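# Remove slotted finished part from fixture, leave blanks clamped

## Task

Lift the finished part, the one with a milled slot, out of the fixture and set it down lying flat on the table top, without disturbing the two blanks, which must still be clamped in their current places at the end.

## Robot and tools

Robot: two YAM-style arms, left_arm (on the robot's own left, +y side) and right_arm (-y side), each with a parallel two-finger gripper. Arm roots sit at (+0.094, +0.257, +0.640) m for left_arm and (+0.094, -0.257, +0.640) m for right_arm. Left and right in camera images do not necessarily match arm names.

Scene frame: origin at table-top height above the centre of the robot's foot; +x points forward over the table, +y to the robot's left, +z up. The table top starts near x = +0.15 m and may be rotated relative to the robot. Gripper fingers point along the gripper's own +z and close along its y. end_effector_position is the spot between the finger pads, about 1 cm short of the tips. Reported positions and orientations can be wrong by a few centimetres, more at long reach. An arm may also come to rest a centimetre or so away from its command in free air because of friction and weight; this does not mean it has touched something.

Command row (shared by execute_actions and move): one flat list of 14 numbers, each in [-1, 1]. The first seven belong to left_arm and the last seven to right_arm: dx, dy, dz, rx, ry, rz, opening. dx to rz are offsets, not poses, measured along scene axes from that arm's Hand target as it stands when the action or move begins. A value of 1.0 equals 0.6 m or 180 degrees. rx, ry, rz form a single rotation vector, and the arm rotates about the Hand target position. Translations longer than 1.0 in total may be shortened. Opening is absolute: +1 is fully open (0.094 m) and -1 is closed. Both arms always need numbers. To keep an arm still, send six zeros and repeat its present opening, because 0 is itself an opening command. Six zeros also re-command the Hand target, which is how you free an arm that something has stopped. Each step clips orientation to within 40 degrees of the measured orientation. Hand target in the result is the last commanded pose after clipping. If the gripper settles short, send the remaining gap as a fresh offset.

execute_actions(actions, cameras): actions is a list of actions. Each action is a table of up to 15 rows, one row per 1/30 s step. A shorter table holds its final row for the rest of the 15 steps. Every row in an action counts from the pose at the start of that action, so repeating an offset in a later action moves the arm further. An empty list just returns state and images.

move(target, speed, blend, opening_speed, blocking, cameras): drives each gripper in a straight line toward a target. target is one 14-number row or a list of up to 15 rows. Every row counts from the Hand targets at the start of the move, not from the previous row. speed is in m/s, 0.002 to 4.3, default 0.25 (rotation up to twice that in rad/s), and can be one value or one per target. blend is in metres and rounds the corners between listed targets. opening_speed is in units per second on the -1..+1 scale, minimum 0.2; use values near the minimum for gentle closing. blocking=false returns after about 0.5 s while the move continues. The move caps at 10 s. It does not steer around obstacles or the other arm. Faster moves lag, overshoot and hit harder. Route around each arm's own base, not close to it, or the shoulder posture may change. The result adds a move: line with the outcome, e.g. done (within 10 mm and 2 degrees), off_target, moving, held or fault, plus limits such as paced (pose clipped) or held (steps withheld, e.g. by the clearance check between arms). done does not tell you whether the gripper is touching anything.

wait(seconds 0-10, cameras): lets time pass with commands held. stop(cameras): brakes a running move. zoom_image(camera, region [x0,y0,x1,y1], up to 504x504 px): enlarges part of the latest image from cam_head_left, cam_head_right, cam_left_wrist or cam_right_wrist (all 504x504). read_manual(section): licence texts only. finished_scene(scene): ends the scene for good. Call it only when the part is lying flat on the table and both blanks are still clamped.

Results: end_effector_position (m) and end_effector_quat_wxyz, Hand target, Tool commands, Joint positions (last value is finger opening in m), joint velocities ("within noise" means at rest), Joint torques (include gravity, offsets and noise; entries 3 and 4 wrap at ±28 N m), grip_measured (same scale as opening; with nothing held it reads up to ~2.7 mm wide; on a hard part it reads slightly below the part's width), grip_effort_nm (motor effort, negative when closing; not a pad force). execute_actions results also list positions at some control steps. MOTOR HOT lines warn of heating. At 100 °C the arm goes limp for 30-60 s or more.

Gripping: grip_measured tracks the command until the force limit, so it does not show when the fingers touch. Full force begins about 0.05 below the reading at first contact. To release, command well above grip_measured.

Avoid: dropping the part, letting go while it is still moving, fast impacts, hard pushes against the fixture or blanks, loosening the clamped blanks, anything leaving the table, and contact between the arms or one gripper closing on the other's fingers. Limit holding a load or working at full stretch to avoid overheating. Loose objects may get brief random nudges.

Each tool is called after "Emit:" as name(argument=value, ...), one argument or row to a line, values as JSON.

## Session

Emit:
execute_actions(
  actions=[],
)

Scene clock: 0.00 s.
left_arm: end_effector_position=(+0.5137, +0.1597, +0.3628) grip_measured=+1.000 grip_effort_nm=n/a end_effector_quat_wxyz=(+0.113, +0.494, +0.729, -0.460) | right_arm: end_effector_position=(+0.7096, -0.2235, +0.1533) grip_measured=+1.000 grip_effort_nm=n/a end_effector_quat_wxyz=(-0.005, -0.448, +0.892, +0.062)
Joint positions: left_arm=[-1.799 0.547 0.89 -0.822 0.618 1.479 0.094] | right_arm=[1.955 1.006 1.409 -0.428 0.29 -1.083 0.094]
Joint velocities: within noise
Joint torques (N m): no reading
Motor temperatures (°C): left_arm=[27 29 32 32 31 28 29] | right_arm=[28 30 26 32 27 27 30]
Heat: left arm: hottest elbow 32 °C; right arm: hottest wrist pitch 32 °C.
Hand target: left_arm +0.5172, +0.1605, +0.3638; +0.116, +0.495, +0.729, -0.458 | right_arm +0.7113, -0.2235, +0.1511; -0.005, -0.448, +0.892, +0.061
Tool commands: left_gripper/opening=+1.0 right_gripper/opening=+1.0

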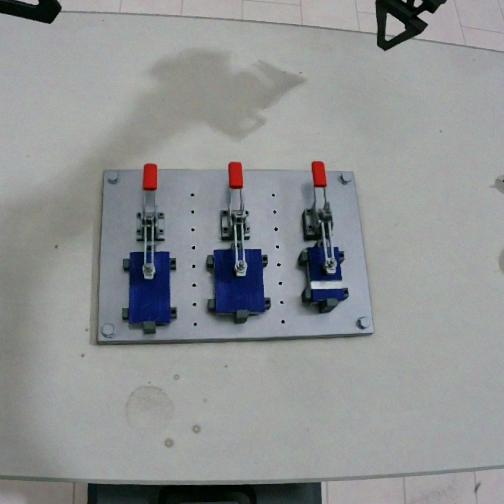

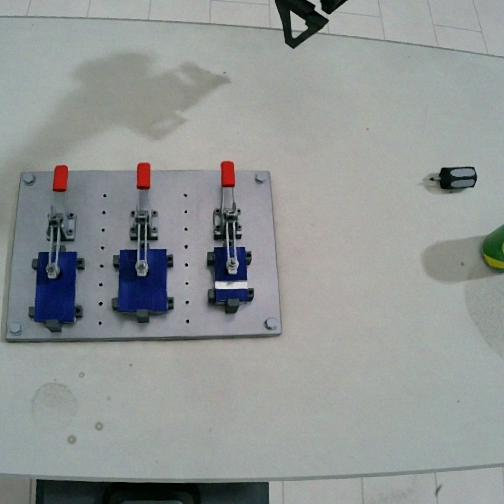

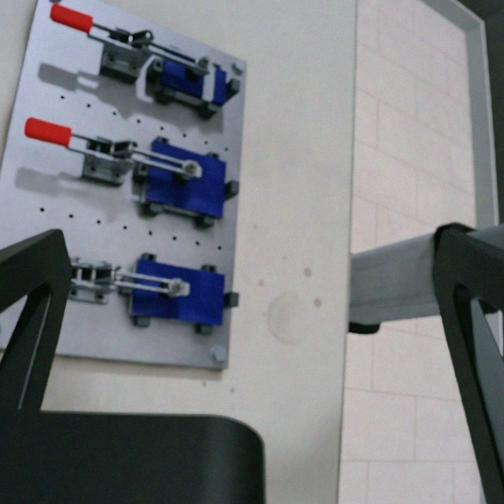

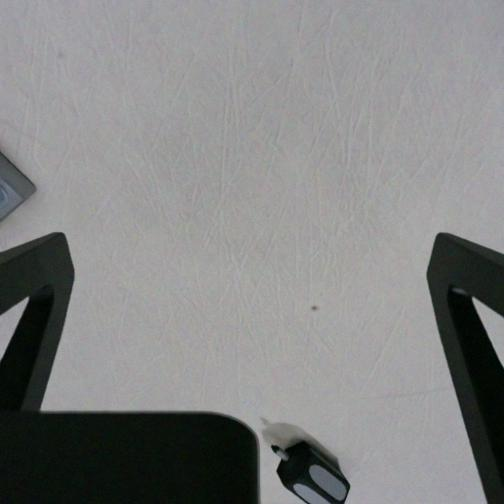

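Emit:
zoom_image(
  camera="cam_head_right",
  region=[190, 150, 290, 340],
)

Emit:
zoom_image(
  camera="cam_head_left",
  region=[280, 150, 380, 340],
)

Scaled by 2.653 from the camera's 504x504 image, which has a finer 720x720 frame.

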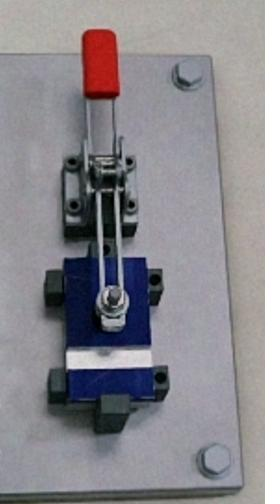

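Scaled by 2.653 from the camera's 504x504 image, which has a finer 720x720 frame.

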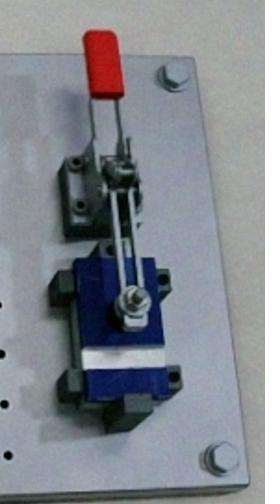

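Emit:
move(
  target=[0,0,0,0,0,0,1,-0.352,0.164,0.048,-0.0013,-0.0804,-0.2855,0.3],
  speed=0.35,
  cameras=["cam_head_left","cam_right_wrist"],
)

Scene clock: 11.17 s.
left_arm: end_effector_position=(+0.5137, +0.1597, +0.3628) grip_measured=+1.000 grip_effort_nm=-0.002 end_effector_quat_wxyz=(+0.113, +0.494, +0.729, -0.460) | right_arm: end_effector_position=(+0.5082, -0.1317, +0.1794) grip_measured=+0.302 grip_effort_nm=-0.076 end_effector_quat_wxyz=(+0.134, -0.025, +0.991, -0.005)
Joint positions: left_arm=[-1.799 0.547 0.89 -0.822 0.618 1.479 0.094] | right_arm=[2.157 1.114 0.665 0.822 0.513 -0.406 0.061]
Joint velocities: within noise
Joint torques (N m): left_arm=[-1.14 -14.56 2.51 -0.62 0.49 -0.02] | right_arm=[3.49 -7.18 -4.05 1.54 0.12 0.05]
Motor temperatures (°C): left_arm=[27 30 32 32 31 28 29] | right_arm=[28 31 27 32 27 27 30]
Heat: left arm: hottest elbow 32 °C; right arm: hottest wrist pitch 32 °C.
Hand target: left_arm +0.5172, +0.1605, +0.3638; +0.116, +0.495, +0.729, -0.458 | right_arm +0.4998, -0.1251, +0.1798; +0.129, -0.022, +0.991, +0.001
Off the commanded pose: left_arm 0.004 m, 0 deg | right_arm 0.011 m, 1 deg.
move: off_target (right_arm)
Images, in order (width x height): cam_head_left 504x504, cam_right_wrist 504x504.

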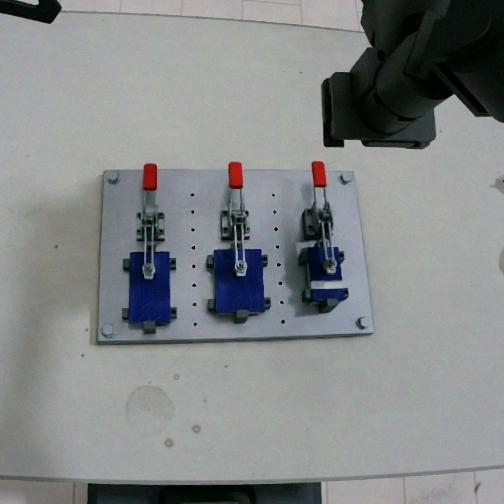

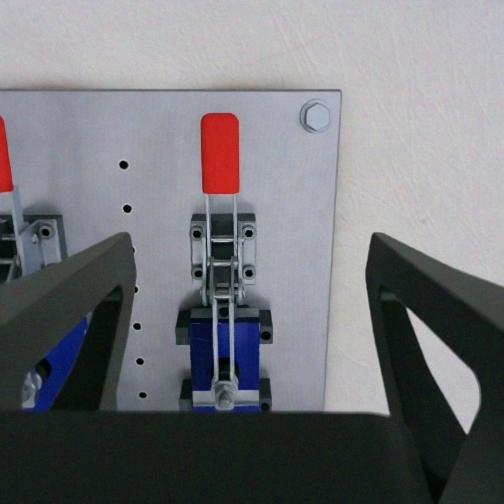

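Emit:
move(
  target=[0,0,0,0,0,0,1,0.0237,0.0108,-0.15,-0.0107,0.222,0,0.0],
  speed=0.35,
  cameras=["cam_right_wrist"],
)

Scene clock: 21.77 s.
left_arm: end_effector_position=(+0.5137, +0.1597, +0.3628) grip_measured=+1.000 grip_effort_nm=-0.007 end_effector_quat_wxyz=(+0.113, +0.494, +0.729, -0.460) | right_arm: end_effector_position=(+0.5245, -0.1160, +0.0971) grip_measured=+0.002 grip_effort_nm=-0.081 end_effector_quat_wxyz=(+0.206, +0.022, -0.978, +0.002)
Joint positions: left_arm=[-1.799 0.547 0.89 -0.822 0.618 1.479 0.094] | right_arm=[2.122 1.259 1.29 -0.454 0.589 0.031 0.047]
Joint velocities: within noise
Joint torques (N m): left_arm=[-1.14 -14.56 2.51 -0.59 0.49 -0.02] | right_arm=[3.14 -10.11 -0.17 -0.75 -0.04 0.04]
Motor temperatures (°C): left_arm=[27 31 32 32 31 28 29] | right_arm=[28 31 27 32 27 27 30]
Heat: left arm: hottest elbow 32 °C; right arm: hottest wrist pitch 32 °C.
Hand target: left_arm +0.5172, +0.1605, +0.3638; +0.116, +0.495, +0.729, -0.458 | right_arm +0.5143, -0.1187, +0.0898; -0.217, -0.022, +0.976, -0.008
Off the commanded pose: left_arm 0.004 m, 0 deg | right_arm 0.013 m, 2 deg.
move: off_target (right_arm)
Images, in order (width x height): cam_right_wrist 504x504.

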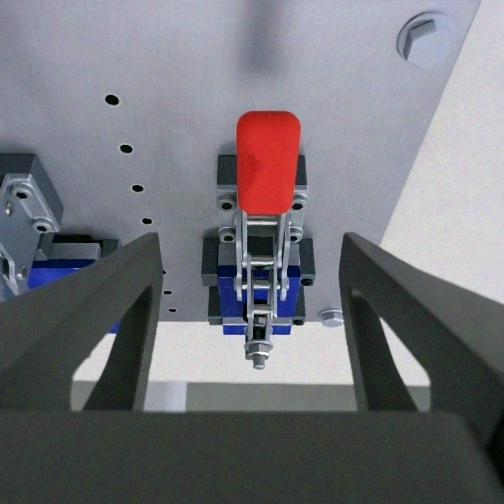

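Emit:
move(
  target=[0,0,0,0,0,0,1,-0.008,-0.008,-0.078,0,0,0,0.0],
  speed=0.2,
  cameras=["cam_right_wrist"],
)

Scene clock: 27.70 s.
left_arm: end_effector_position=(+0.5137, +0.1597, +0.3628) grip_measured=+1.000 grip_effort_nm=-0.007 end_effector_quat_wxyz=(+0.113, +0.494, +0.729, -0.460) | right_arm: end_effector_position=(+0.5137, -0.1205, +0.0499) grip_measured=+0.002 grip_effort_nm=-0.081 end_effector_quat_wxyz=(+0.216, +0.019, -0.976, +0.005)
Joint positions: left_arm=[-1.799 0.547 0.89 -0.822 0.618 1.479 0.094] | right_arm=[2.057 1.364 1.378 -0.446 0.533 0.02 0.047]
Joint velocities: within noise
Joint torques (N m): left_arm=[-1.14 -14.45 2.52 -0.61 0.49 -0.02] | right_arm=[3.55 -11.22 -0.5 0.05 -0.03 -0.18]
Motor temperatures (°C): left_arm=[27 31 32 32 31 28 29] | right_arm=[28 32 27 32 27 27 30]
Heat: left arm: hottest elbow 32 °C; right arm: hottest shoulder 32 °C.
Hand target: left_arm +0.5172, +0.1605, +0.3638; +0.116, +0.495, +0.729, -0.458 | right_arm +0.5093, -0.1233, +0.0431; -0.217, -0.023, +0.976, -0.008
Off the commanded pose: left_arm 0.004 m, 0 deg | right_arm 0.009 m, 1 deg.
move: done
Images, in order (width x height): cam_right_wrist 504x504.

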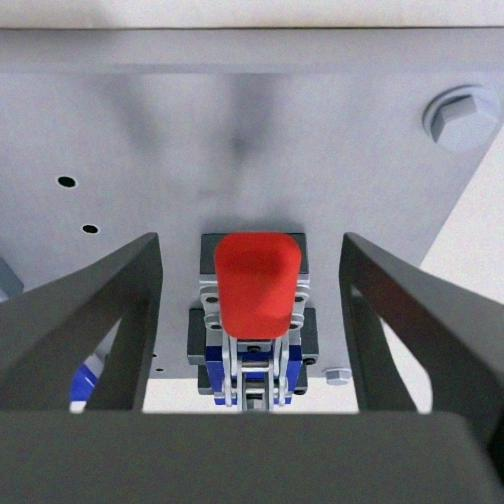

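Emit:
move(
  target=[
    [0,0,0,0,0,0,1,0,0,0,0,0,0,-0.65],
    [0,0,0,0,0,0,1,0,0,0.0352,0.0027,-0.0555,0,-0.65],
    [0,0,0,0,0,0,1,-0.013,-0.001,0.0533,0.0053,-0.111,0,-0.65],
    [0,0,0,0,0,0,1,-0.0282,-0.0016,0.0647,0.008,-0.1664,0,-0.65],
    [0,0,0,0,0,0,1,-0.0417,-0.0023,0.07,0.0107,-0.2219,0,-0.65],
  ],
  speed=0.1,
  opening_speed=1.0,
  blend=[0,0.003,0.003,0.003,0],
  cameras=["cam_head_left","cam_head_right","cam_right_wrist"],
)

Scene clock: 36.00 s.
left_arm: end_effector_position=(+0.5137, +0.1597, +0.3628) grip_measured=+1.000 grip_effort_nm=-0.012 end_effector_quat_wxyz=(+0.113, +0.494, +0.729, -0.460) | right_arm: end_effector_position=(+0.5000, -0.1220, +0.0759) grip_measured=-0.647 grip_effort_nm=-0.471 end_effector_quat_wxyz=(+0.134, -0.017, +0.991, +0.001)
Joint positions: left_arm=[-1.799 0.547 0.89 -0.822 0.618 1.479 0.094] | right_arm=[2.033 1.381 0.883 0.848 0.389 -0.339 0.017]
Joint velocities: within noise
Joint torques (N m): left_arm=[-1.14 -14.51 2.54 -0.62 0.49 -0.02] | right_arm=[3.6 -9.47 -7.61 2.18 0.06 -0.15]
Motor temperatures (°C): left_arm=[27 32 32 32 31 28 29] | right_arm=[28 32 27 32 27 27 30]
Heat: left arm: hottest shoulder 32 °C; right arm: hottest shoulder 32 °C.
Hand target: left_arm +0.5172, +0.1605, +0.3638; +0.116, +0.495, +0.729, -0.458 | right_arm +0.4845, -0.1248, +0.0851; +0.130, -0.022, +0.991, +0.001
Off the commanded pose: left_arm 0.004 m, 0 deg | right_arm 0.018 m, 1 deg.
move: off_target (right_arm)
Images, in order (width x height): cam_head_left 504x504, cam_head_right 504x504, cam_right_wrist 504x504.

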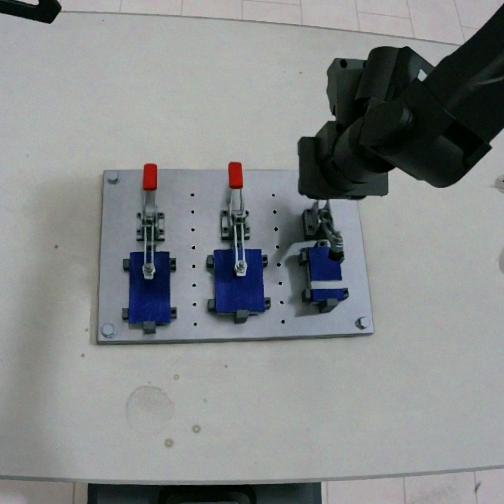

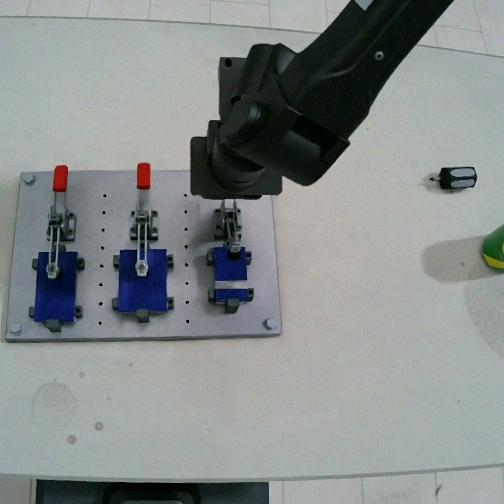

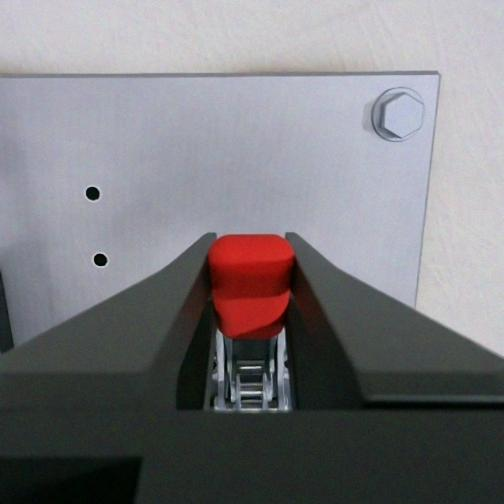

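Emit:
move(
  target=[
    [0,0,0,0,0,0,1,0.025,0.002,-0.0127,0,0,0,-0.65],
    [0,0,0,0,0,0,1,0.025,0.002,-0.0127,0,0,0,-0.2],
    [0,0,0,0,0,0,1,0.025,0.002,-0.0127,-0.0099,0.2053,0,-0.2],
  ],
  speed=0.25,
  cameras=["cam_head_right","cam_right_wrist"],
)

Scene clock: 41.97 s.
left_arm: end_effector_position=(+0.5137, +0.1597, +0.3628) grip_measured=+1.000 grip_effort_nm=-0.012 end_effector_quat_wxyz=(+0.113, +0.494, +0.729, -0.460) | right_arm: end_effector_position=(+0.5060, -0.1317, +0.0793) grip_measured=-0.202 grip_effort_nm=0.120 end_effector_quat_wxyz=(+0.183, +0.022, -0.983, +0.012)
Joint positions: left_arm=[-1.799 0.547 0.89 -0.822 0.618 1.479 0.094] | right_arm=[2.069 1.27 1.228 -0.316 0.56 -0.017 0.037]
Joint velocities: within noise
Joint torques (N m): left_arm=[-1.14 -14.51 2.52 -0.61 0.49 -0.03] | right_arm=[4.48 -10.46 -0.66 -0.51 0.1 0.07]
Motor temperatures (°C): left_arm=[27 32 32 32 31 28 29] | right_arm=[28 32 27 32 27 27 30]
Heat: left arm: hottest shoulder 32 °C; right arm: hottest shoulder 32 °C.
Hand target: left_arm +0.5172, +0.1605, +0.3638; +0.116, +0.495, +0.729, -0.458 | right_arm +0.4994, -0.1236, +0.0774; -0.192, -0.023, +0.981, -0.007
Off the commanded pose: left_arm 0.004 m, 0 deg | right_arm 0.010 m, 1 deg.
move: done
Images, in order (width x height): cam_head_right 504x504, cam_right_wrist 504x504.

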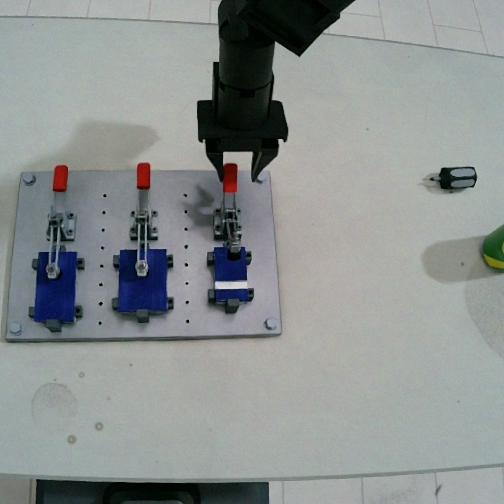

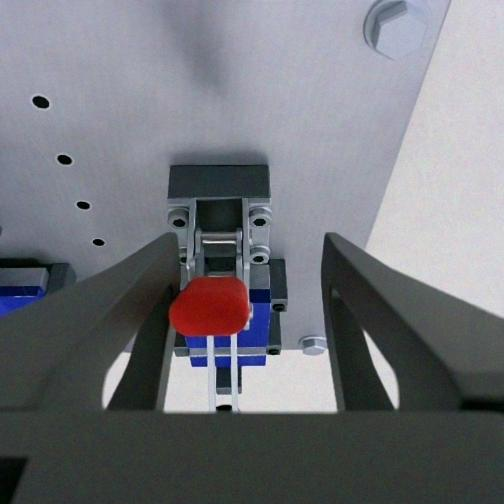

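Emit:
move(
  target=[
    [0,0,0,0,0,0,1,-0.005,0.0175,-0.0033,0,0,0,-0.2],
    [0,0,0,0,0,0,1,-0.005,0.0175,-0.0033,0,0,0,-0.655],
    [0,0,0,0,0,0,1,-0.0123,0.0142,0.0083,0.005,-0.1055,0,-0.655],
    [0,0,0,0,0,0,1,-0.0357,0.0108,0.0158,0.0101,-0.2109,0,-0.655],
  ],
  speed=[0.15,0.1,0.1,0.1],
  opening_speed=1.2,
  cameras=["cam_head_left","cam_head_right","cam_right_wrist"],
)

Scene clock: 52.47 s.
left_arm: end_effector_position=(+0.5137, +0.1597, +0.3628) grip_measured=+1.000 grip_effort_nm=-0.007 end_effector_quat_wxyz=(+0.113, +0.494, +0.729, -0.460) | right_arm: end_effector_position=(+0.4811, -0.1218, +0.0889) grip_measured=-0.653 grip_effort_nm=-0.637 end_effector_quat_wxyz=(+0.134, -0.018, +0.991, -0.006)
Joint positions: left_arm=[-1.799 0.547 0.89 -0.822 0.618 1.479 0.094] | right_arm=[2.046 1.384 0.825 0.914 0.414 -0.348 0.016]
Joint velocities: within noise
Joint torques (N m): left_arm=[-1.14 -14.51 2.54 -0.61 0.49 -0.02] | right_arm=[3.78 -7.36 -4.23 1.74 -0.7 -0.11]
Motor temperatures (°C): left_arm=[27 32 32 32 31 28 29] | right_arm=[28 32 27 32 27 27 30]
Heat: left arm: hottest shoulder 32 °C; right arm: hottest shoulder 32 °C.
Hand target: left_arm +0.5172, +0.1605, +0.3638; +0.116, +0.495, +0.729, -0.458 | right_arm +0.4780, -0.1170, +0.0869; +0.138, -0.022, +0.990, +0.001
Off the commanded pose: left_arm 0.004 m, 0 deg | right_arm 0.006 m, 1 deg.
move: done
Images, in order (width x height): cam_head_left 504x504, cam_head_right 504x504, cam_right_wrist 504x504.

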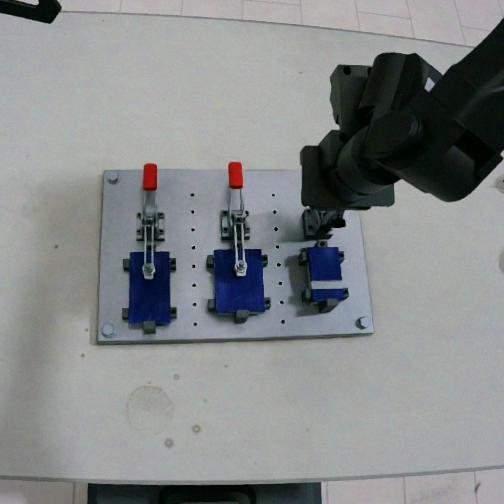

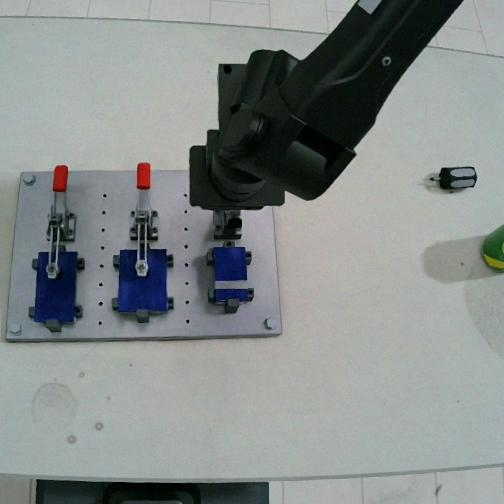

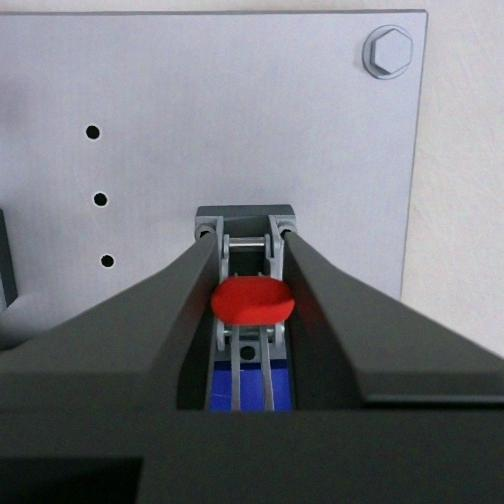

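Emit:
move(
  target=[
    [0,0,0,0,0,0,1,0.002,0,0,0,0,0,-0.1],
    [0,0,0,0,0,0,1,0.03,0,0.13,0,0,0,0.4],
    [0,0,0,0,0,0,1,-0.063,-0.0067,0.15,0,0,0,0.4],
    [0,0,0,0,0,0,1,-0.153,-0.0067,0.03,0,0,0,0.4],
  ],
  speed=[0.2,0.25,0.3,0.3],
  blend=[0,0.02,0.03,0],
  cameras=["cam_head_left","cam_head_right","cam_right_wrist"],
)

Scene clock: 62.97 s.
left_arm: end_effector_position=(+0.5137, +0.1597, +0.3628) grip_measured=+1.000 grip_effort_nm=-0.012 end_effector_quat_wxyz=(+0.113, +0.494, +0.729, -0.460) | right_arm: end_effector_position=(+0.3845, -0.1167, +0.1075) grip_measured=+0.398 grip_effort_nm=0.120 end_effector_quat_wxyz=(+0.133, -0.029, +0.991, +0.005)
Joint positions: left_arm=[-1.799 0.547 0.89 -0.822 0.618 1.479 0.094] | right_arm=[2.029 1.544 0.667 1.219 0.375 -0.357 0.066]
Joint velocities: within noise
Joint torques (N m): left_arm=[-1.14 -14.51 2.54 -0.61 0.49 -0.02] | right_arm=[3.08 -5.83 -6.05 1.58 -0.13 0.07]
Motor temperatures (°C): left_arm=[27 32 32 32 31 28 29] | right_arm=[29 32 28 32 28 26 30]
Heat: left arm: hottest shoulder 32 °C; right arm: hottest shoulder 32 °C.
Hand target: left_arm +0.5172, +0.1605, +0.3638; +0.116, +0.495, +0.729, -0.458 | right_arm +0.3860, -0.1212, +0.1049; +0.138, -0.022, +0.990, +0.001
Off the commanded pose: left_arm 0.004 m, 0 deg | right_arm 0.005 m, 1 deg.
move: done; blend cut to 0 m at target 2, 0.0287 m at target 3; target 2's new opening was sent with right_arm's hand 0.013 m and 2 deg from that target
Images, in order (width x height): cam_head_left 504x504, cam_head_right 504x504, cam_right_wrist 504x504.

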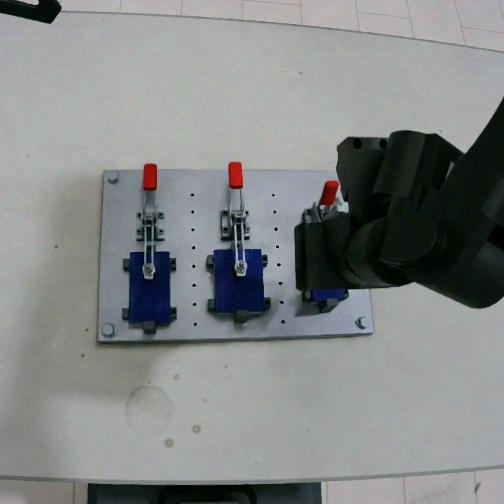

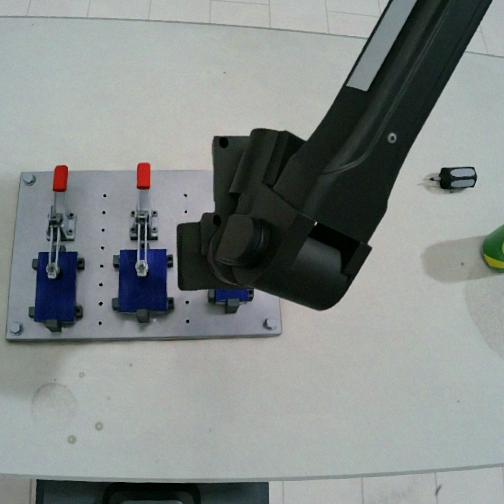

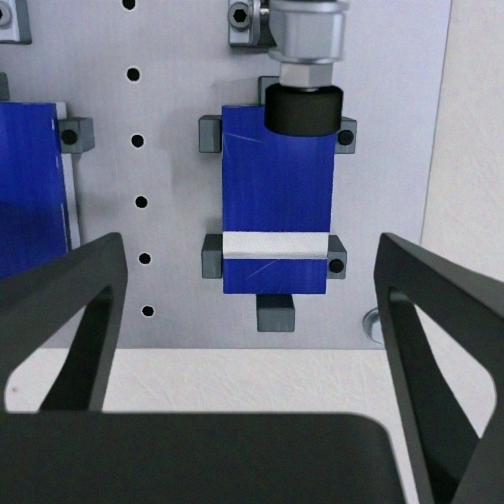

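Emit:
zoom_image(
  camera="cam_right_wrist",
  region=[180, 80, 380, 350],
)

Scaled by 1.867 from the camera's 504x504 image, which has a finer 720x720 frame.

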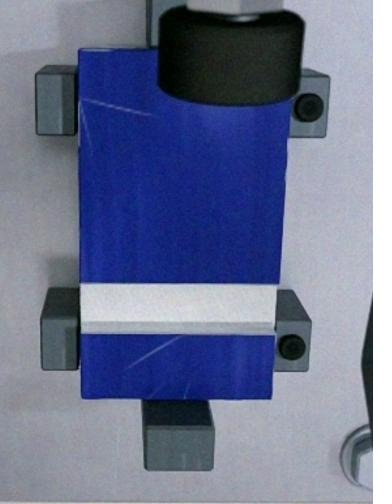

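Emit:
move(
  target=[0,0,0,0,0,0,1,-0.005,-0.0142,-0.079,0,0,0,0.4],
  speed=0.25,
  cameras=["cam_right_wrist"],
)

Scene clock: 72.53 s.
left_arm: end_effector_position=(+0.5137, +0.1597, +0.3628) grip_measured=+1.000 grip_effort_nm=-0.012 end_effector_quat_wxyz=(+0.113, +0.494, +0.729, -0.460) | right_arm: end_effector_position=(+0.3906, -0.1271, +0.0630) grip_measured=+0.398 grip_effort_nm=0.120 end_effector_quat_wxyz=(+0.146, -0.023, +0.989, +0.002)
Joint positions: left_arm=[-1.799 0.547 0.89 -0.822 0.618 1.479 0.094] | right_arm=[1.964 1.616 0.778 1.203 0.314 -0.333 0.066]
Joint velocities: within noise
Joint torques (N m): left_arm=[-1.14 -14.51 2.54 -0.62 0.49 -0.02] | right_arm=[2.9 -5.42 -5.85 0.75 -0.14 0.07]
Motor temperatures (°C): left_arm=[27 32 32 32 31 28 29] | right_arm=[29 32 28 32 28 26 30]
Heat: left arm: hottest shoulder 32 °C; right arm: hottest shoulder 32 °C.
Hand target: left_arm +0.5172, +0.1605, +0.3638; +0.116, +0.495, +0.729, -0.458 | right_arm +0.3832, -0.1296, +0.0576; +0.138, -0.022, +0.990, +0.001
Off the commanded pose: left_arm 0.004 m, 0 deg | right_arm 0.010 m, 1 deg.
move: done
Images, in order (width x height): cam_right_wrist 504x504.

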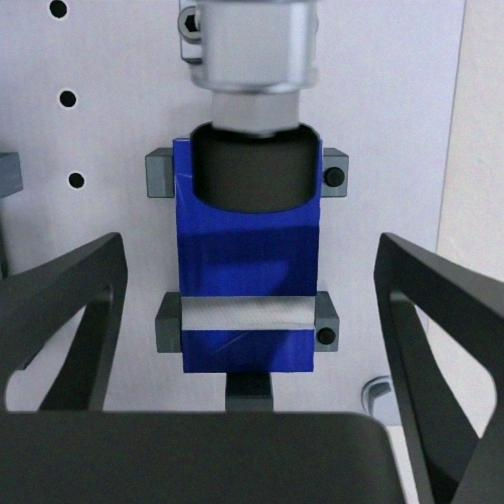

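Emit:
move(
  target=[0,0,0,0,0,0,1,-0.015,0.0025,-0.05,0,0,0,0.4],
  speed=0.15,
  cameras=["cam_right_wrist"],
)

Scene clock: 77.47 s.
left_arm: end_effector_position=(+0.5137, +0.1597, +0.3628) grip_measured=+1.000 grip_effort_nm=-0.002 end_effector_quat_wxyz=(+0.113, +0.494, +0.729, -0.460) | right_arm: end_effector_position=(+0.3817, -0.1237, +0.0331) grip_measured=+0.398 grip_effort_nm=0.120 end_effector_quat_wxyz=(+0.146, -0.023, +0.989, +0.003)
Joint positions: left_arm=[-1.799 0.547 0.89 -0.822 0.618 1.479 0.094] | right_arm=[1.942 1.692 0.855 1.198 0.291 -0.324 0.066]
Joint velocities: within noise
Joint torques (N m): left_arm=[-1.14 -14.56 2.51 -0.61 0.49 -0.02] | right_arm=[2.96 -5.25 -5.91 0.73 -0.13 0.08]
Motor temperatures (°C): left_arm=[27 32 32 32 31 28 29] | right_arm=[29 32 28 32 28 26 30]
Heat: left arm: hottest shoulder 32 °C; right arm: hottest shoulder 32 °C.
Hand target: left_arm +0.5172, +0.1605, +0.3638; +0.116, +0.495, +0.729, -0.458 | right_arm +0.3742, -0.1281, +0.0275; +0.138, -0.022, +0.990, +0.001
Off the commanded pose: left_arm 0.004 m, 0 deg | right_arm 0.010 m, 1 deg.
move: done
Images, in order (width x height): cam_right_wrist 504x504.

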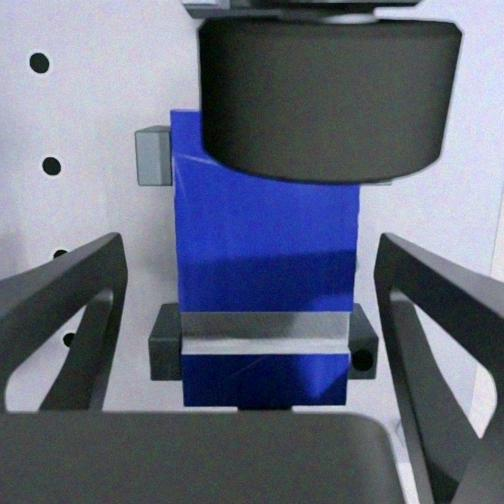

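Emit:
move(
  target=[
    [0,0,0,0,0,0,1,0,-0.0075,0,0,0,0,0.4],
    [0,0,0,0,0,0,1,0,-0.0075,0,0,0,0,-0.25],
    [0,0,0,0,0,0,1,0,-0.0075,0.06,0,0,0,-0.25],
    [0,0,0,0,0,0,1,-0.07,-0.0075,0.16,0,0,0,-0.25],
    [0,0,0,0,0,0,1,-0.02,-0.24,0.16,0,0,0,-0.25],
    [0,0,0,0,0,0,1,-0.02,-0.24,-0.003,0,0,0,-0.25],
  ],
  speed=[0.1,0.1,0.1,0.25,0.3,0.2],
  blend=[0,0,0.01,0.03,0.03,0],
  opening_speed=0.9,
)

Scene clock: 86.77 s.
left_arm: end_effector_position=(+0.5137, +0.1597, +0.3628) grip_measured=+1.000 grip_effort_nm=-0.002 end_effector_quat_wxyz=(+0.113, +0.494, +0.729, -0.460) | right_arm: end_effector_position=(+0.3704, -0.2683, +0.0300) grip_measured=-0.248 grip_effort_nm=-0.085 end_effector_quat_wxyz=(+0.147, -0.026, +0.989, +0.002)
Joint positions: left_arm=[-1.799 0.547 0.89 -0.822 0.618 1.479 0.094] | right_arm=[1.623 1.606 0.782 1.171 -0.008 -0.219 0.035]
Joint velocities: within noise
Joint torques (N m): left_arm=[-1.08 -14.51 2.52 -0.61 0.49 -0.02] | right_arm=[-1.03 -6.3 -6.24 0.64 -0.1 0.06]
Motor temperatures (°C): left_arm=[27 33 32 32 31 28 29] | right_arm=[29 31 29 32 27 26 30]
Heat: left arm: hottest shoulder 33 °C; right arm: hottest wrist pitch 32 °C.
Hand target: left_arm +0.5172, +0.1605, +0.3638; +0.116, +0.495, +0.729, -0.458 | right_arm +0.3622, -0.2721, +0.0257; +0.138, -0.022, +0.990, +0.001
Off the commanded pose: left_arm 0.004 m, 0 deg | right_arm 0.010 m, 1 deg.
move: done

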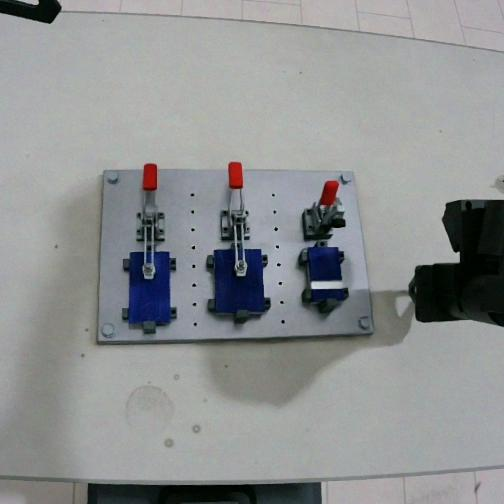

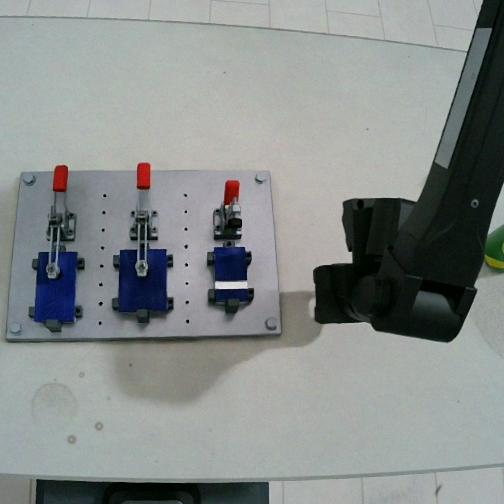

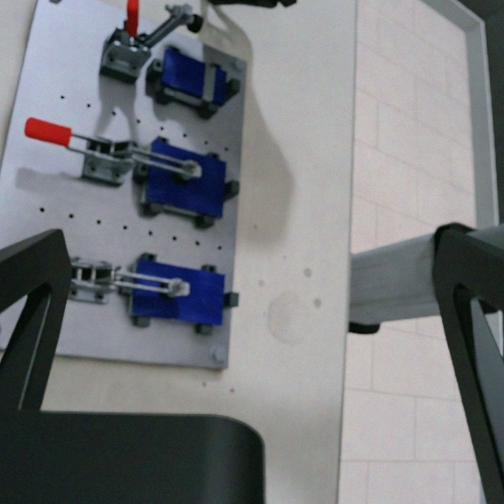

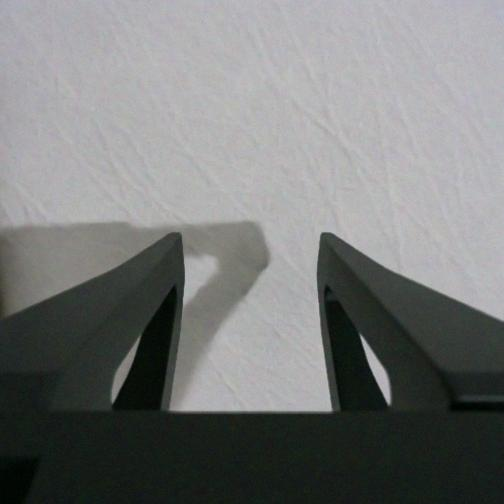

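Emit:
zoom_image(
  camera="cam_head_right",
  region=[190, 170, 290, 340],
)

Emit:
zoom_image(
  camera="cam_left_wrist",
  region=[80, 0, 270, 130],
)

Scaled by 2.965 from the camera's 504x504 image, which has a finer 720x720 frame.

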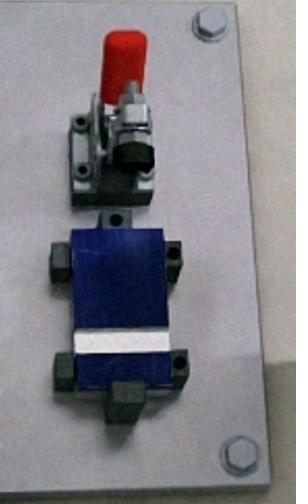

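Scaled by 2.653 from the camera's 504x504 image, which has a finer 720x720 frame.

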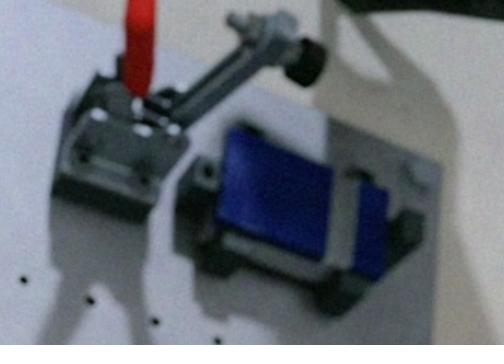

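Emit:
move(
  target=[
    [0,0,0,0,0,0,1,0,0,0.157,0,0,0,0.3],
    [0,0,0,0,0,0,1,-0.0287,0.2325,0.157,0,0,0,0.3],
    [0,0,0,0,0,0,1,0.02,0.2325,0.0655,0,0,0,0.3],
    [0,0,0,0,0,0,1,0.02,0.2325,0.0147,0,0,0,0.3],
  ],
  speed=[0.35,0.35,0.25,0.2],
  blend=[0.03,0.03,0.01,0],
  cameras=["cam_left_wrist","cam_right_wrist"],
)

Scene clock: 99.80 s.
left_arm: end_effector_position=(+0.5137, +0.1597, +0.3628) grip_measured=+1.000 grip_effort_nm=-0.007 end_effector_quat_wxyz=(+0.113, +0.494, +0.729, -0.460) | right_arm: end_effector_position=(+0.3806, -0.1293, +0.0394) grip_measured=+0.298 grip_effort_nm=0.120 end_effector_quat_wxyz=(+0.145, -0.016, +0.989, +0.003)
Joint positions: left_arm=[-1.799 0.547 0.89 -0.822 0.618 1.479 0.094] | right_arm=[1.936 1.677 0.832 1.203 0.287 -0.308 0.061]
Joint velocities: within noise
Joint torques (N m): left_arm=[-1.08 -14.51 2.54 -0.61 0.48 -0.02] | right_arm=[2.96 -5.42 -5.97 0.75 -0.12 -0.1]
Motor temperatures (°C): left_arm=[27 33 32 32 31 28 29] | right_arm=[28 32 29 32 27 26 30]
Heat: left arm: hottest shoulder 33 °C; right arm: hottest shoulder 32 °C.
Hand target: left_arm +0.5172, +0.1605, +0.3638; +0.116, +0.495, +0.729, -0.458 | right_arm +0.3740, -0.1326, +0.0345; +0.138, -0.022, +0.990, +0.001
Off the commanded pose: left_arm 0.004 m, 0 deg | right_arm 0.009 m, 1 deg.
move: done
Images, in order (width x height): cam_left_wrist 504x504, cam_right_wrist 504x504.

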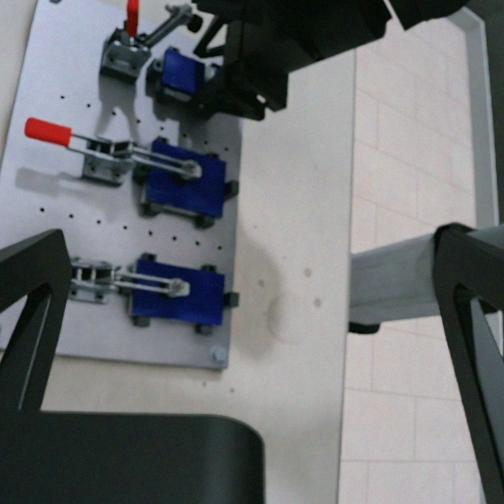

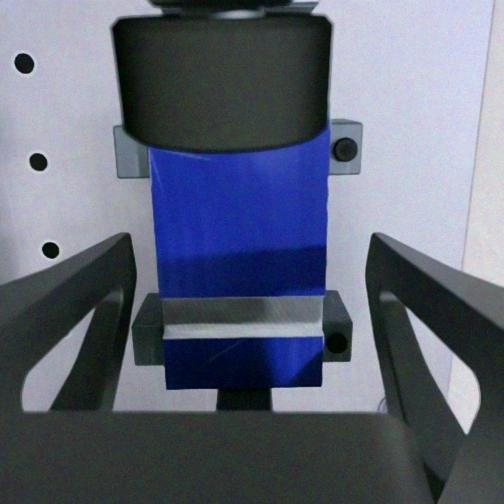

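Emit:
move(
  target=[0,0,0,0,0,0,1,0,0.003,0,0,0,0,-0.45],
  speed=0.1,
  opening_speed=0.8,
  cameras=["cam_right_wrist"],
)

Scene clock: 101.63 s.
left_arm: end_effector_position=(+0.5137, +0.1597, +0.3628) grip_measured=+1.000 grip_effort_nm=-0.012 end_effector_quat_wxyz=(+0.113, +0.494, +0.729, -0.460) | right_arm: end_effector_position=(+0.3807, -0.1284, +0.0392) grip_measured=-0.178 grip_effort_nm=-1.009 end_effector_quat_wxyz=(+0.145, -0.017, +0.989, +0.006)
Joint positions: left_arm=[-1.799 0.547 0.89 -0.822 0.618 1.479 0.094] | right_arm=[1.936 1.677 0.833 1.202 0.282 -0.308 0.039]
Joint velocities: within noise
Joint torques (N m): left_arm=[-1.08 -14.51 2.51 -0.61 0.49 -0.02] | right_arm=[3.19 -5.25 -5.9 0.81 0.21 -0.12]
Motor temperatures (°C): left_arm=[27 33 32 32 31 28 29] | right_arm=[28 31 29 32 27 26 30]
Heat: left arm: hottest shoulder 33 °C; right arm: hottest wrist pitch 32 °C.
Hand target: left_arm +0.5172, +0.1605, +0.3638; +0.116, +0.495, +0.729, -0.458 | right_arm +0.3741, -0.1309, +0.0345; +0.138, -0.022, +0.990, +0.001
Off the commanded pose: left_arm 0.004 m, 0 deg | right_arm 0.009 m, 1 deg.
move: done
Images, in order (width x height): cam_right_wrist 504x504.

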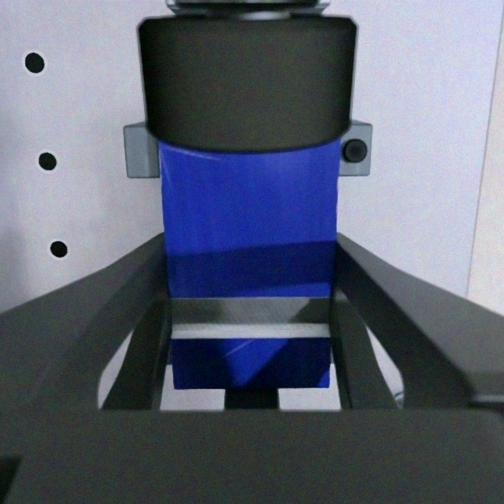

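Emit:
move(
  target=[0,0,0,0,0,0,1,0,0,0.05,0,0,0,-0.45],
  speed=0.08,
  cameras=["cam_right_wrist","cam_left_wrist"],
)

Scene clock: 104.37 s.
left_arm: end_effector_position=(+0.5137, +0.1597, +0.3628) grip_measured=+1.000 grip_effort_nm=-0.002 end_effector_quat_wxyz=(+0.113, +0.494, +0.729, -0.460) | right_arm: end_effector_position=(+0.3806, -0.1278, +0.0513) grip_measured=-0.179 grip_effort_nm=-1.013 end_effector_quat_wxyz=(+0.142, -0.018, +0.990, +0.003)
Joint positions: left_arm=[-1.799 0.547 0.89 -0.822 0.618 1.479 0.094] | right_arm=[1.949 1.653 0.801 1.205 0.301 -0.314 0.039]
Joint velocities: within noise
Joint torques (N m): left_arm=[-1.08 -14.56 2.52 -0.62 0.49 -0.02] | right_arm=[4.13 -7.59 -9.85 1.91 0.36 -0.16]
Motor temperatures (°C): left_arm=[27 33 32 32 31 28 29] | right_arm=[28 31 29 32 27 26 31]
Heat: left arm: hottest shoulder 33 °C; right arm: hottest wrist pitch 32 °C.
Hand target: left_arm +0.5172, +0.1605, +0.3638; +0.116, +0.495, +0.729, -0.458 | right_arm +0.3741, -0.1308, +0.0645; +0.138, -0.022, +0.990, +0.001
Off the commanded pose: left_arm 0.004 m, 0 deg | right_arm 0.015 m, 1 deg.
move: off_target (right_arm)
Images, in order (width x height): cam_left_wrist 504x504, cam_right_wrist 504x504.

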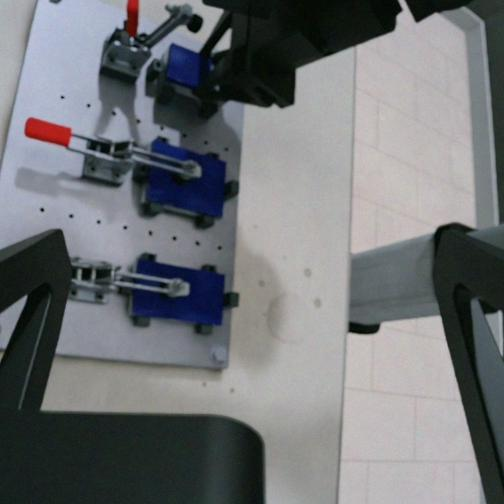

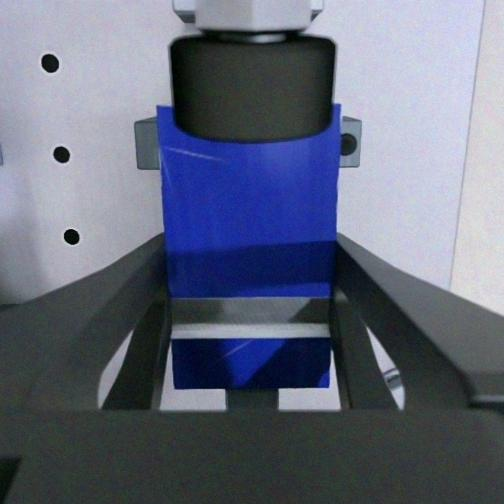

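Emit:
move(
  target=[0,0,0,0,0,0,1,0,0,0.03,0,0,0,-0.45],
  speed=0.08,
  cameras=["cam_right_wrist","cam_head_right"],
)

Scene clock: 106.83 s.
left_arm: end_effector_position=(+0.5137, +0.1597, +0.3628) grip_measured=+1.000 grip_effort_nm=-0.012 end_effector_quat_wxyz=(+0.113, +0.494, +0.729, -0.460) | right_arm: end_effector_position=(+0.3823, -0.1349, +0.0684) grip_measured=-0.179 grip_effort_nm=-1.009 end_effector_quat_wxyz=(+0.143, -0.017, +0.990, -0.005)
Joint positions: left_arm=[-1.799 0.547 0.89 -0.822 0.618 1.479 0.094] | right_arm=[1.955 1.617 0.752 1.227 0.322 -0.319 0.039]
Joint velocities: within noise
Joint torques (N m): left_arm=[-1.14 -14.56 2.51 -0.61 0.48 -0.02] | right_arm=[4.54 -7.36 -9.91 1.77 0.12 -0.17]
Motor temperatures (°C): left_arm=[27 33 32 32 31 28 29] | right_arm=[28 31 30 32 27 26 31]
Heat: left arm: hottest shoulder 33 °C; right arm: hottest wrist pitch 32 °C.
Hand target: left_arm +0.5172, +0.1605, +0.3638; +0.116, +0.495, +0.729, -0.458 | right_arm +0.3743, -0.1308, +0.0825; +0.138, -0.022, +0.990, +0.001
Off the commanded pose: left_arm 0.004 m, 0 deg | right_arm 0.017 m, 1 deg.
move: off_target (right_arm)
Images, in order (width x height): cam_head_right 504x504, cam_right_wrist 504x504.

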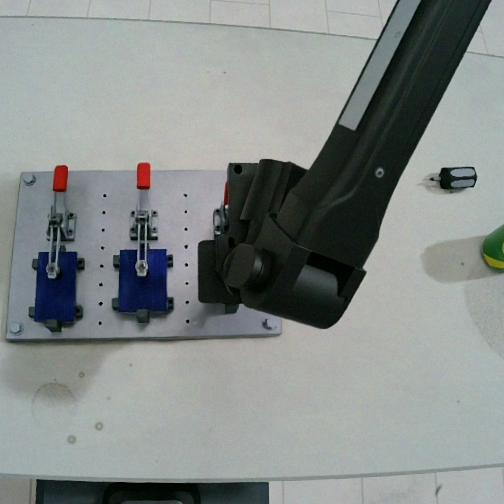

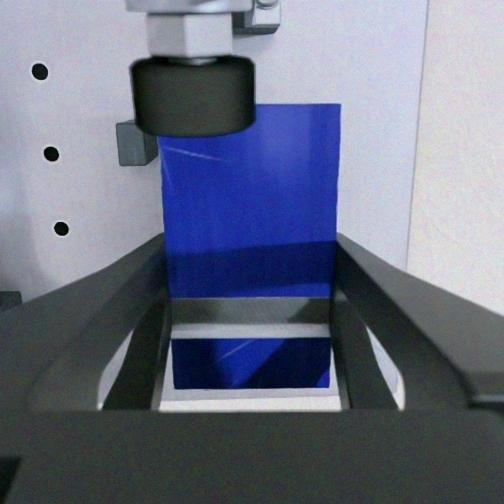

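Emit:
move(
  target=[
    [0,0,0,0,0,0,1,-0.07,-0.02,0.1,0,0,0,-0.45],
    [0,0,0,0,0,0,1,-0.02,-0.235,0.08,0,0,0,-0.45],
    [0,0,0,0,0,0,1,-0.02,-0.235,-0.07,0,0,0,-0.45],
  ],
  speed=[0.25,0.3,0.2],
  blend=[0.03,0.03,0],
  cameras=["cam_right_wrist","cam_head_right"],
)

Scene clock: 110.53 s.
left_arm: end_effector_position=(+0.5137, +0.1597, +0.3628) grip_measured=+1.000 grip_effort_nm=-0.012 end_effector_quat_wxyz=(+0.113, +0.494, +0.729, -0.460) | right_arm: end_effector_position=(+0.3692, -0.2684, +0.0432) grip_measured=-0.179 grip_effort_nm=-1.009 end_effector_quat_wxyz=(+0.146, -0.026, +0.989, +0.001)
Joint positions: left_arm=[-1.799 0.547 0.89 -0.822 0.618 1.479 0.094] | right_arm=[1.624 1.58 0.744 1.181 -0.005 -0.219 0.039]
Joint velocities: within noise
Joint torques (N m): left_arm=[-1.08 -14.51 2.51 -0.62 0.49 -0.02] | right_arm=[-1.03 -6.59 -6.64 0.9 -0.11 0.04]
Motor temperatures (°C): left_arm=[27 33 32 32 31 28 29] | right_arm=[28 31 30 32 27 26 31]
Heat: left arm: hottest shoulder 33 °C; right arm: hottest wrist pitch 32 °C.
Hand target: left_arm +0.5172, +0.1605, +0.3638; +0.116, +0.495, +0.729, -0.458 | right_arm +0.3622, -0.2720, +0.0405; +0.138, -0.022, +0.990, +0.001
Off the commanded pose: left_arm 0.004 m, 0 deg | right_arm 0.008 m, 1 deg.
move: done
Images, in order (width x height): cam_head_right 504x504, cam_right_wrist 504x504.

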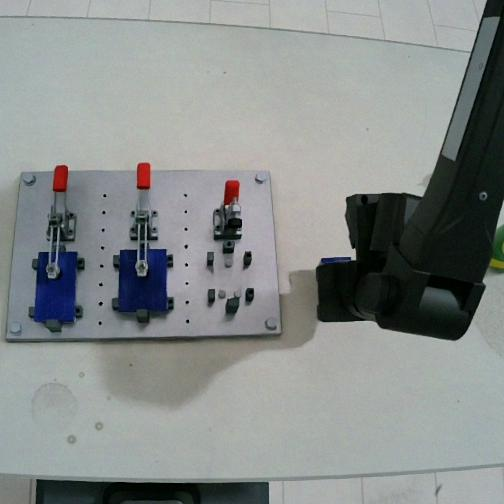

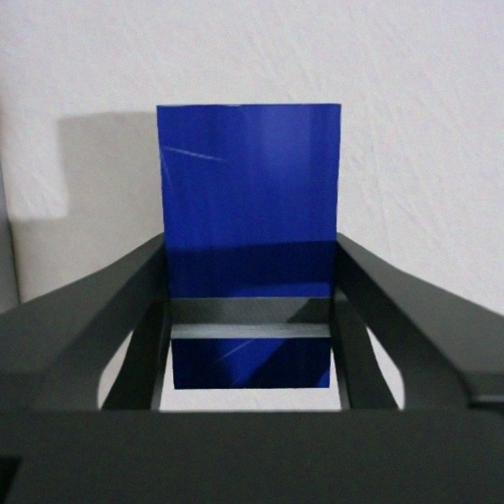

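Emit:
move(
  target=[0,0,0,0,0,0,1,0,0,-0.034,0,0,0,-0.45],
  speed=0.06,
  cameras=["cam_right_wrist"],
)

Scene clock: 113.60 s.
left_arm: end_effector_position=(+0.5137, +0.1597, +0.3628) grip_measured=+1.000 grip_effort_nm=-0.007 end_effector_quat_wxyz=(+0.113, +0.494, +0.729, -0.460) | right_arm: end_effector_position=(+0.3700, -0.2683, +0.0233) grip_measured=-0.179 grip_effort_nm=-1.013 end_effector_quat_wxyz=(+0.146, -0.025, +0.989, +0.002)
Joint positions: left_arm=[-1.799 0.547 0.89 -0.822 0.618 1.479 0.094] | right_arm=[1.622 1.619 0.801 1.163 -0.007 -0.218 0.039]
Joint velocities: within noise
Joint torques (N m): left_arm=[-1.14 -14.51 2.52 -0.62 0.48 -0.02] | right_arm=[-1.03 -6.36 -6.38 0.94 -0.11 0.06]
Motor temperatures (°C): left_arm=[27 33 32 32 31 28 29] | right_arm=[28 31 30 32 27 26 31]
Heat: left arm: hottest shoulder 33 °C; right arm: hottest wrist pitch 32 °C.
Hand target: left_arm +0.5172, +0.1605, +0.3638; +0.116, +0.495, +0.729, -0.458 | right_arm +0.3622, -0.2719, +0.0201; +0.138, -0.022, +0.990, +0.001
Off the commanded pose: left_arm 0.004 m, 0 deg | right_arm 0.009 m, 1 deg.
move: done
Images, in order (width x height): cam_right_wrist 504x504.

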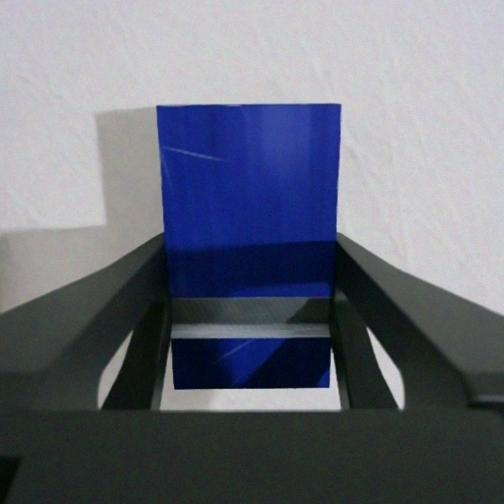

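Emit:
move(
  target=[0,0,0,0,0,0,1,0,0,-0.02,0,0,0,-0.45],
  speed=0.04,
  cameras=["cam_right_wrist"],
)

Scene clock: 115.23 s.
left_arm: end_effector_position=(+0.5137, +0.1597, +0.3628) grip_measured=+1.000 grip_effort_nm=-0.012 end_effector_quat_wxyz=(+0.113, +0.494, +0.729, -0.460) | right_arm: end_effector_position=(+0.3712, -0.2687, +0.0195) grip_measured=-0.179 grip_effort_nm=-1.013 end_effector_quat_wxyz=(+0.148, -0.025, +0.989, +0.002)
Joint positions: left_arm=[-1.799 0.547 0.89 -0.822 0.618 1.479 0.094] | right_arm=[1.621 1.625 0.813 1.161 -0.01 -0.216 0.039]
Joint velocities: within noise
Joint torques (N m): left_arm=[-1.14 -14.56 2.52 -0.61 0.49 -0.02] | right_arm=[-0.91 -5.07 -4.66 0.61 -0.01 0.06]
Motor temperatures (°C): left_arm=[27 33 32 32 31 28 29] | right_arm=[28 31 30 32 27 26 31]
Heat: left arm: hottest shoulder 33 °C; right arm: hottest wrist pitch 32 °C.
Hand target: left_arm +0.5172, +0.1605, +0.3638; +0.116, +0.495, +0.729, -0.458 | right_arm +0.3620, -0.2719, +0.0081; +0.138, -0.022, +0.990, +0.001
Off the commanded pose: left_arm 0.004 m, 0 deg | right_arm 0.015 m, 1 deg.
move: off_target (right_arm)
Images, in order (width x height): cam_right_wrist 504x504.

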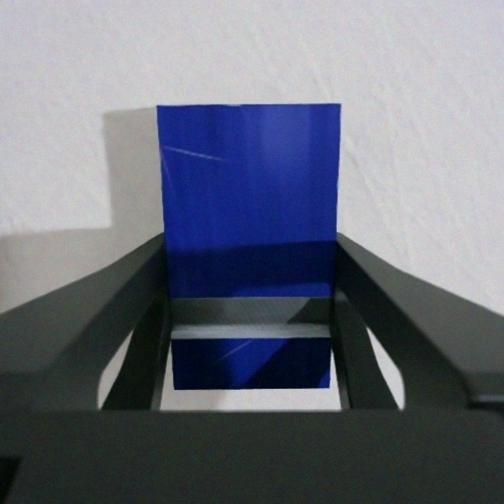

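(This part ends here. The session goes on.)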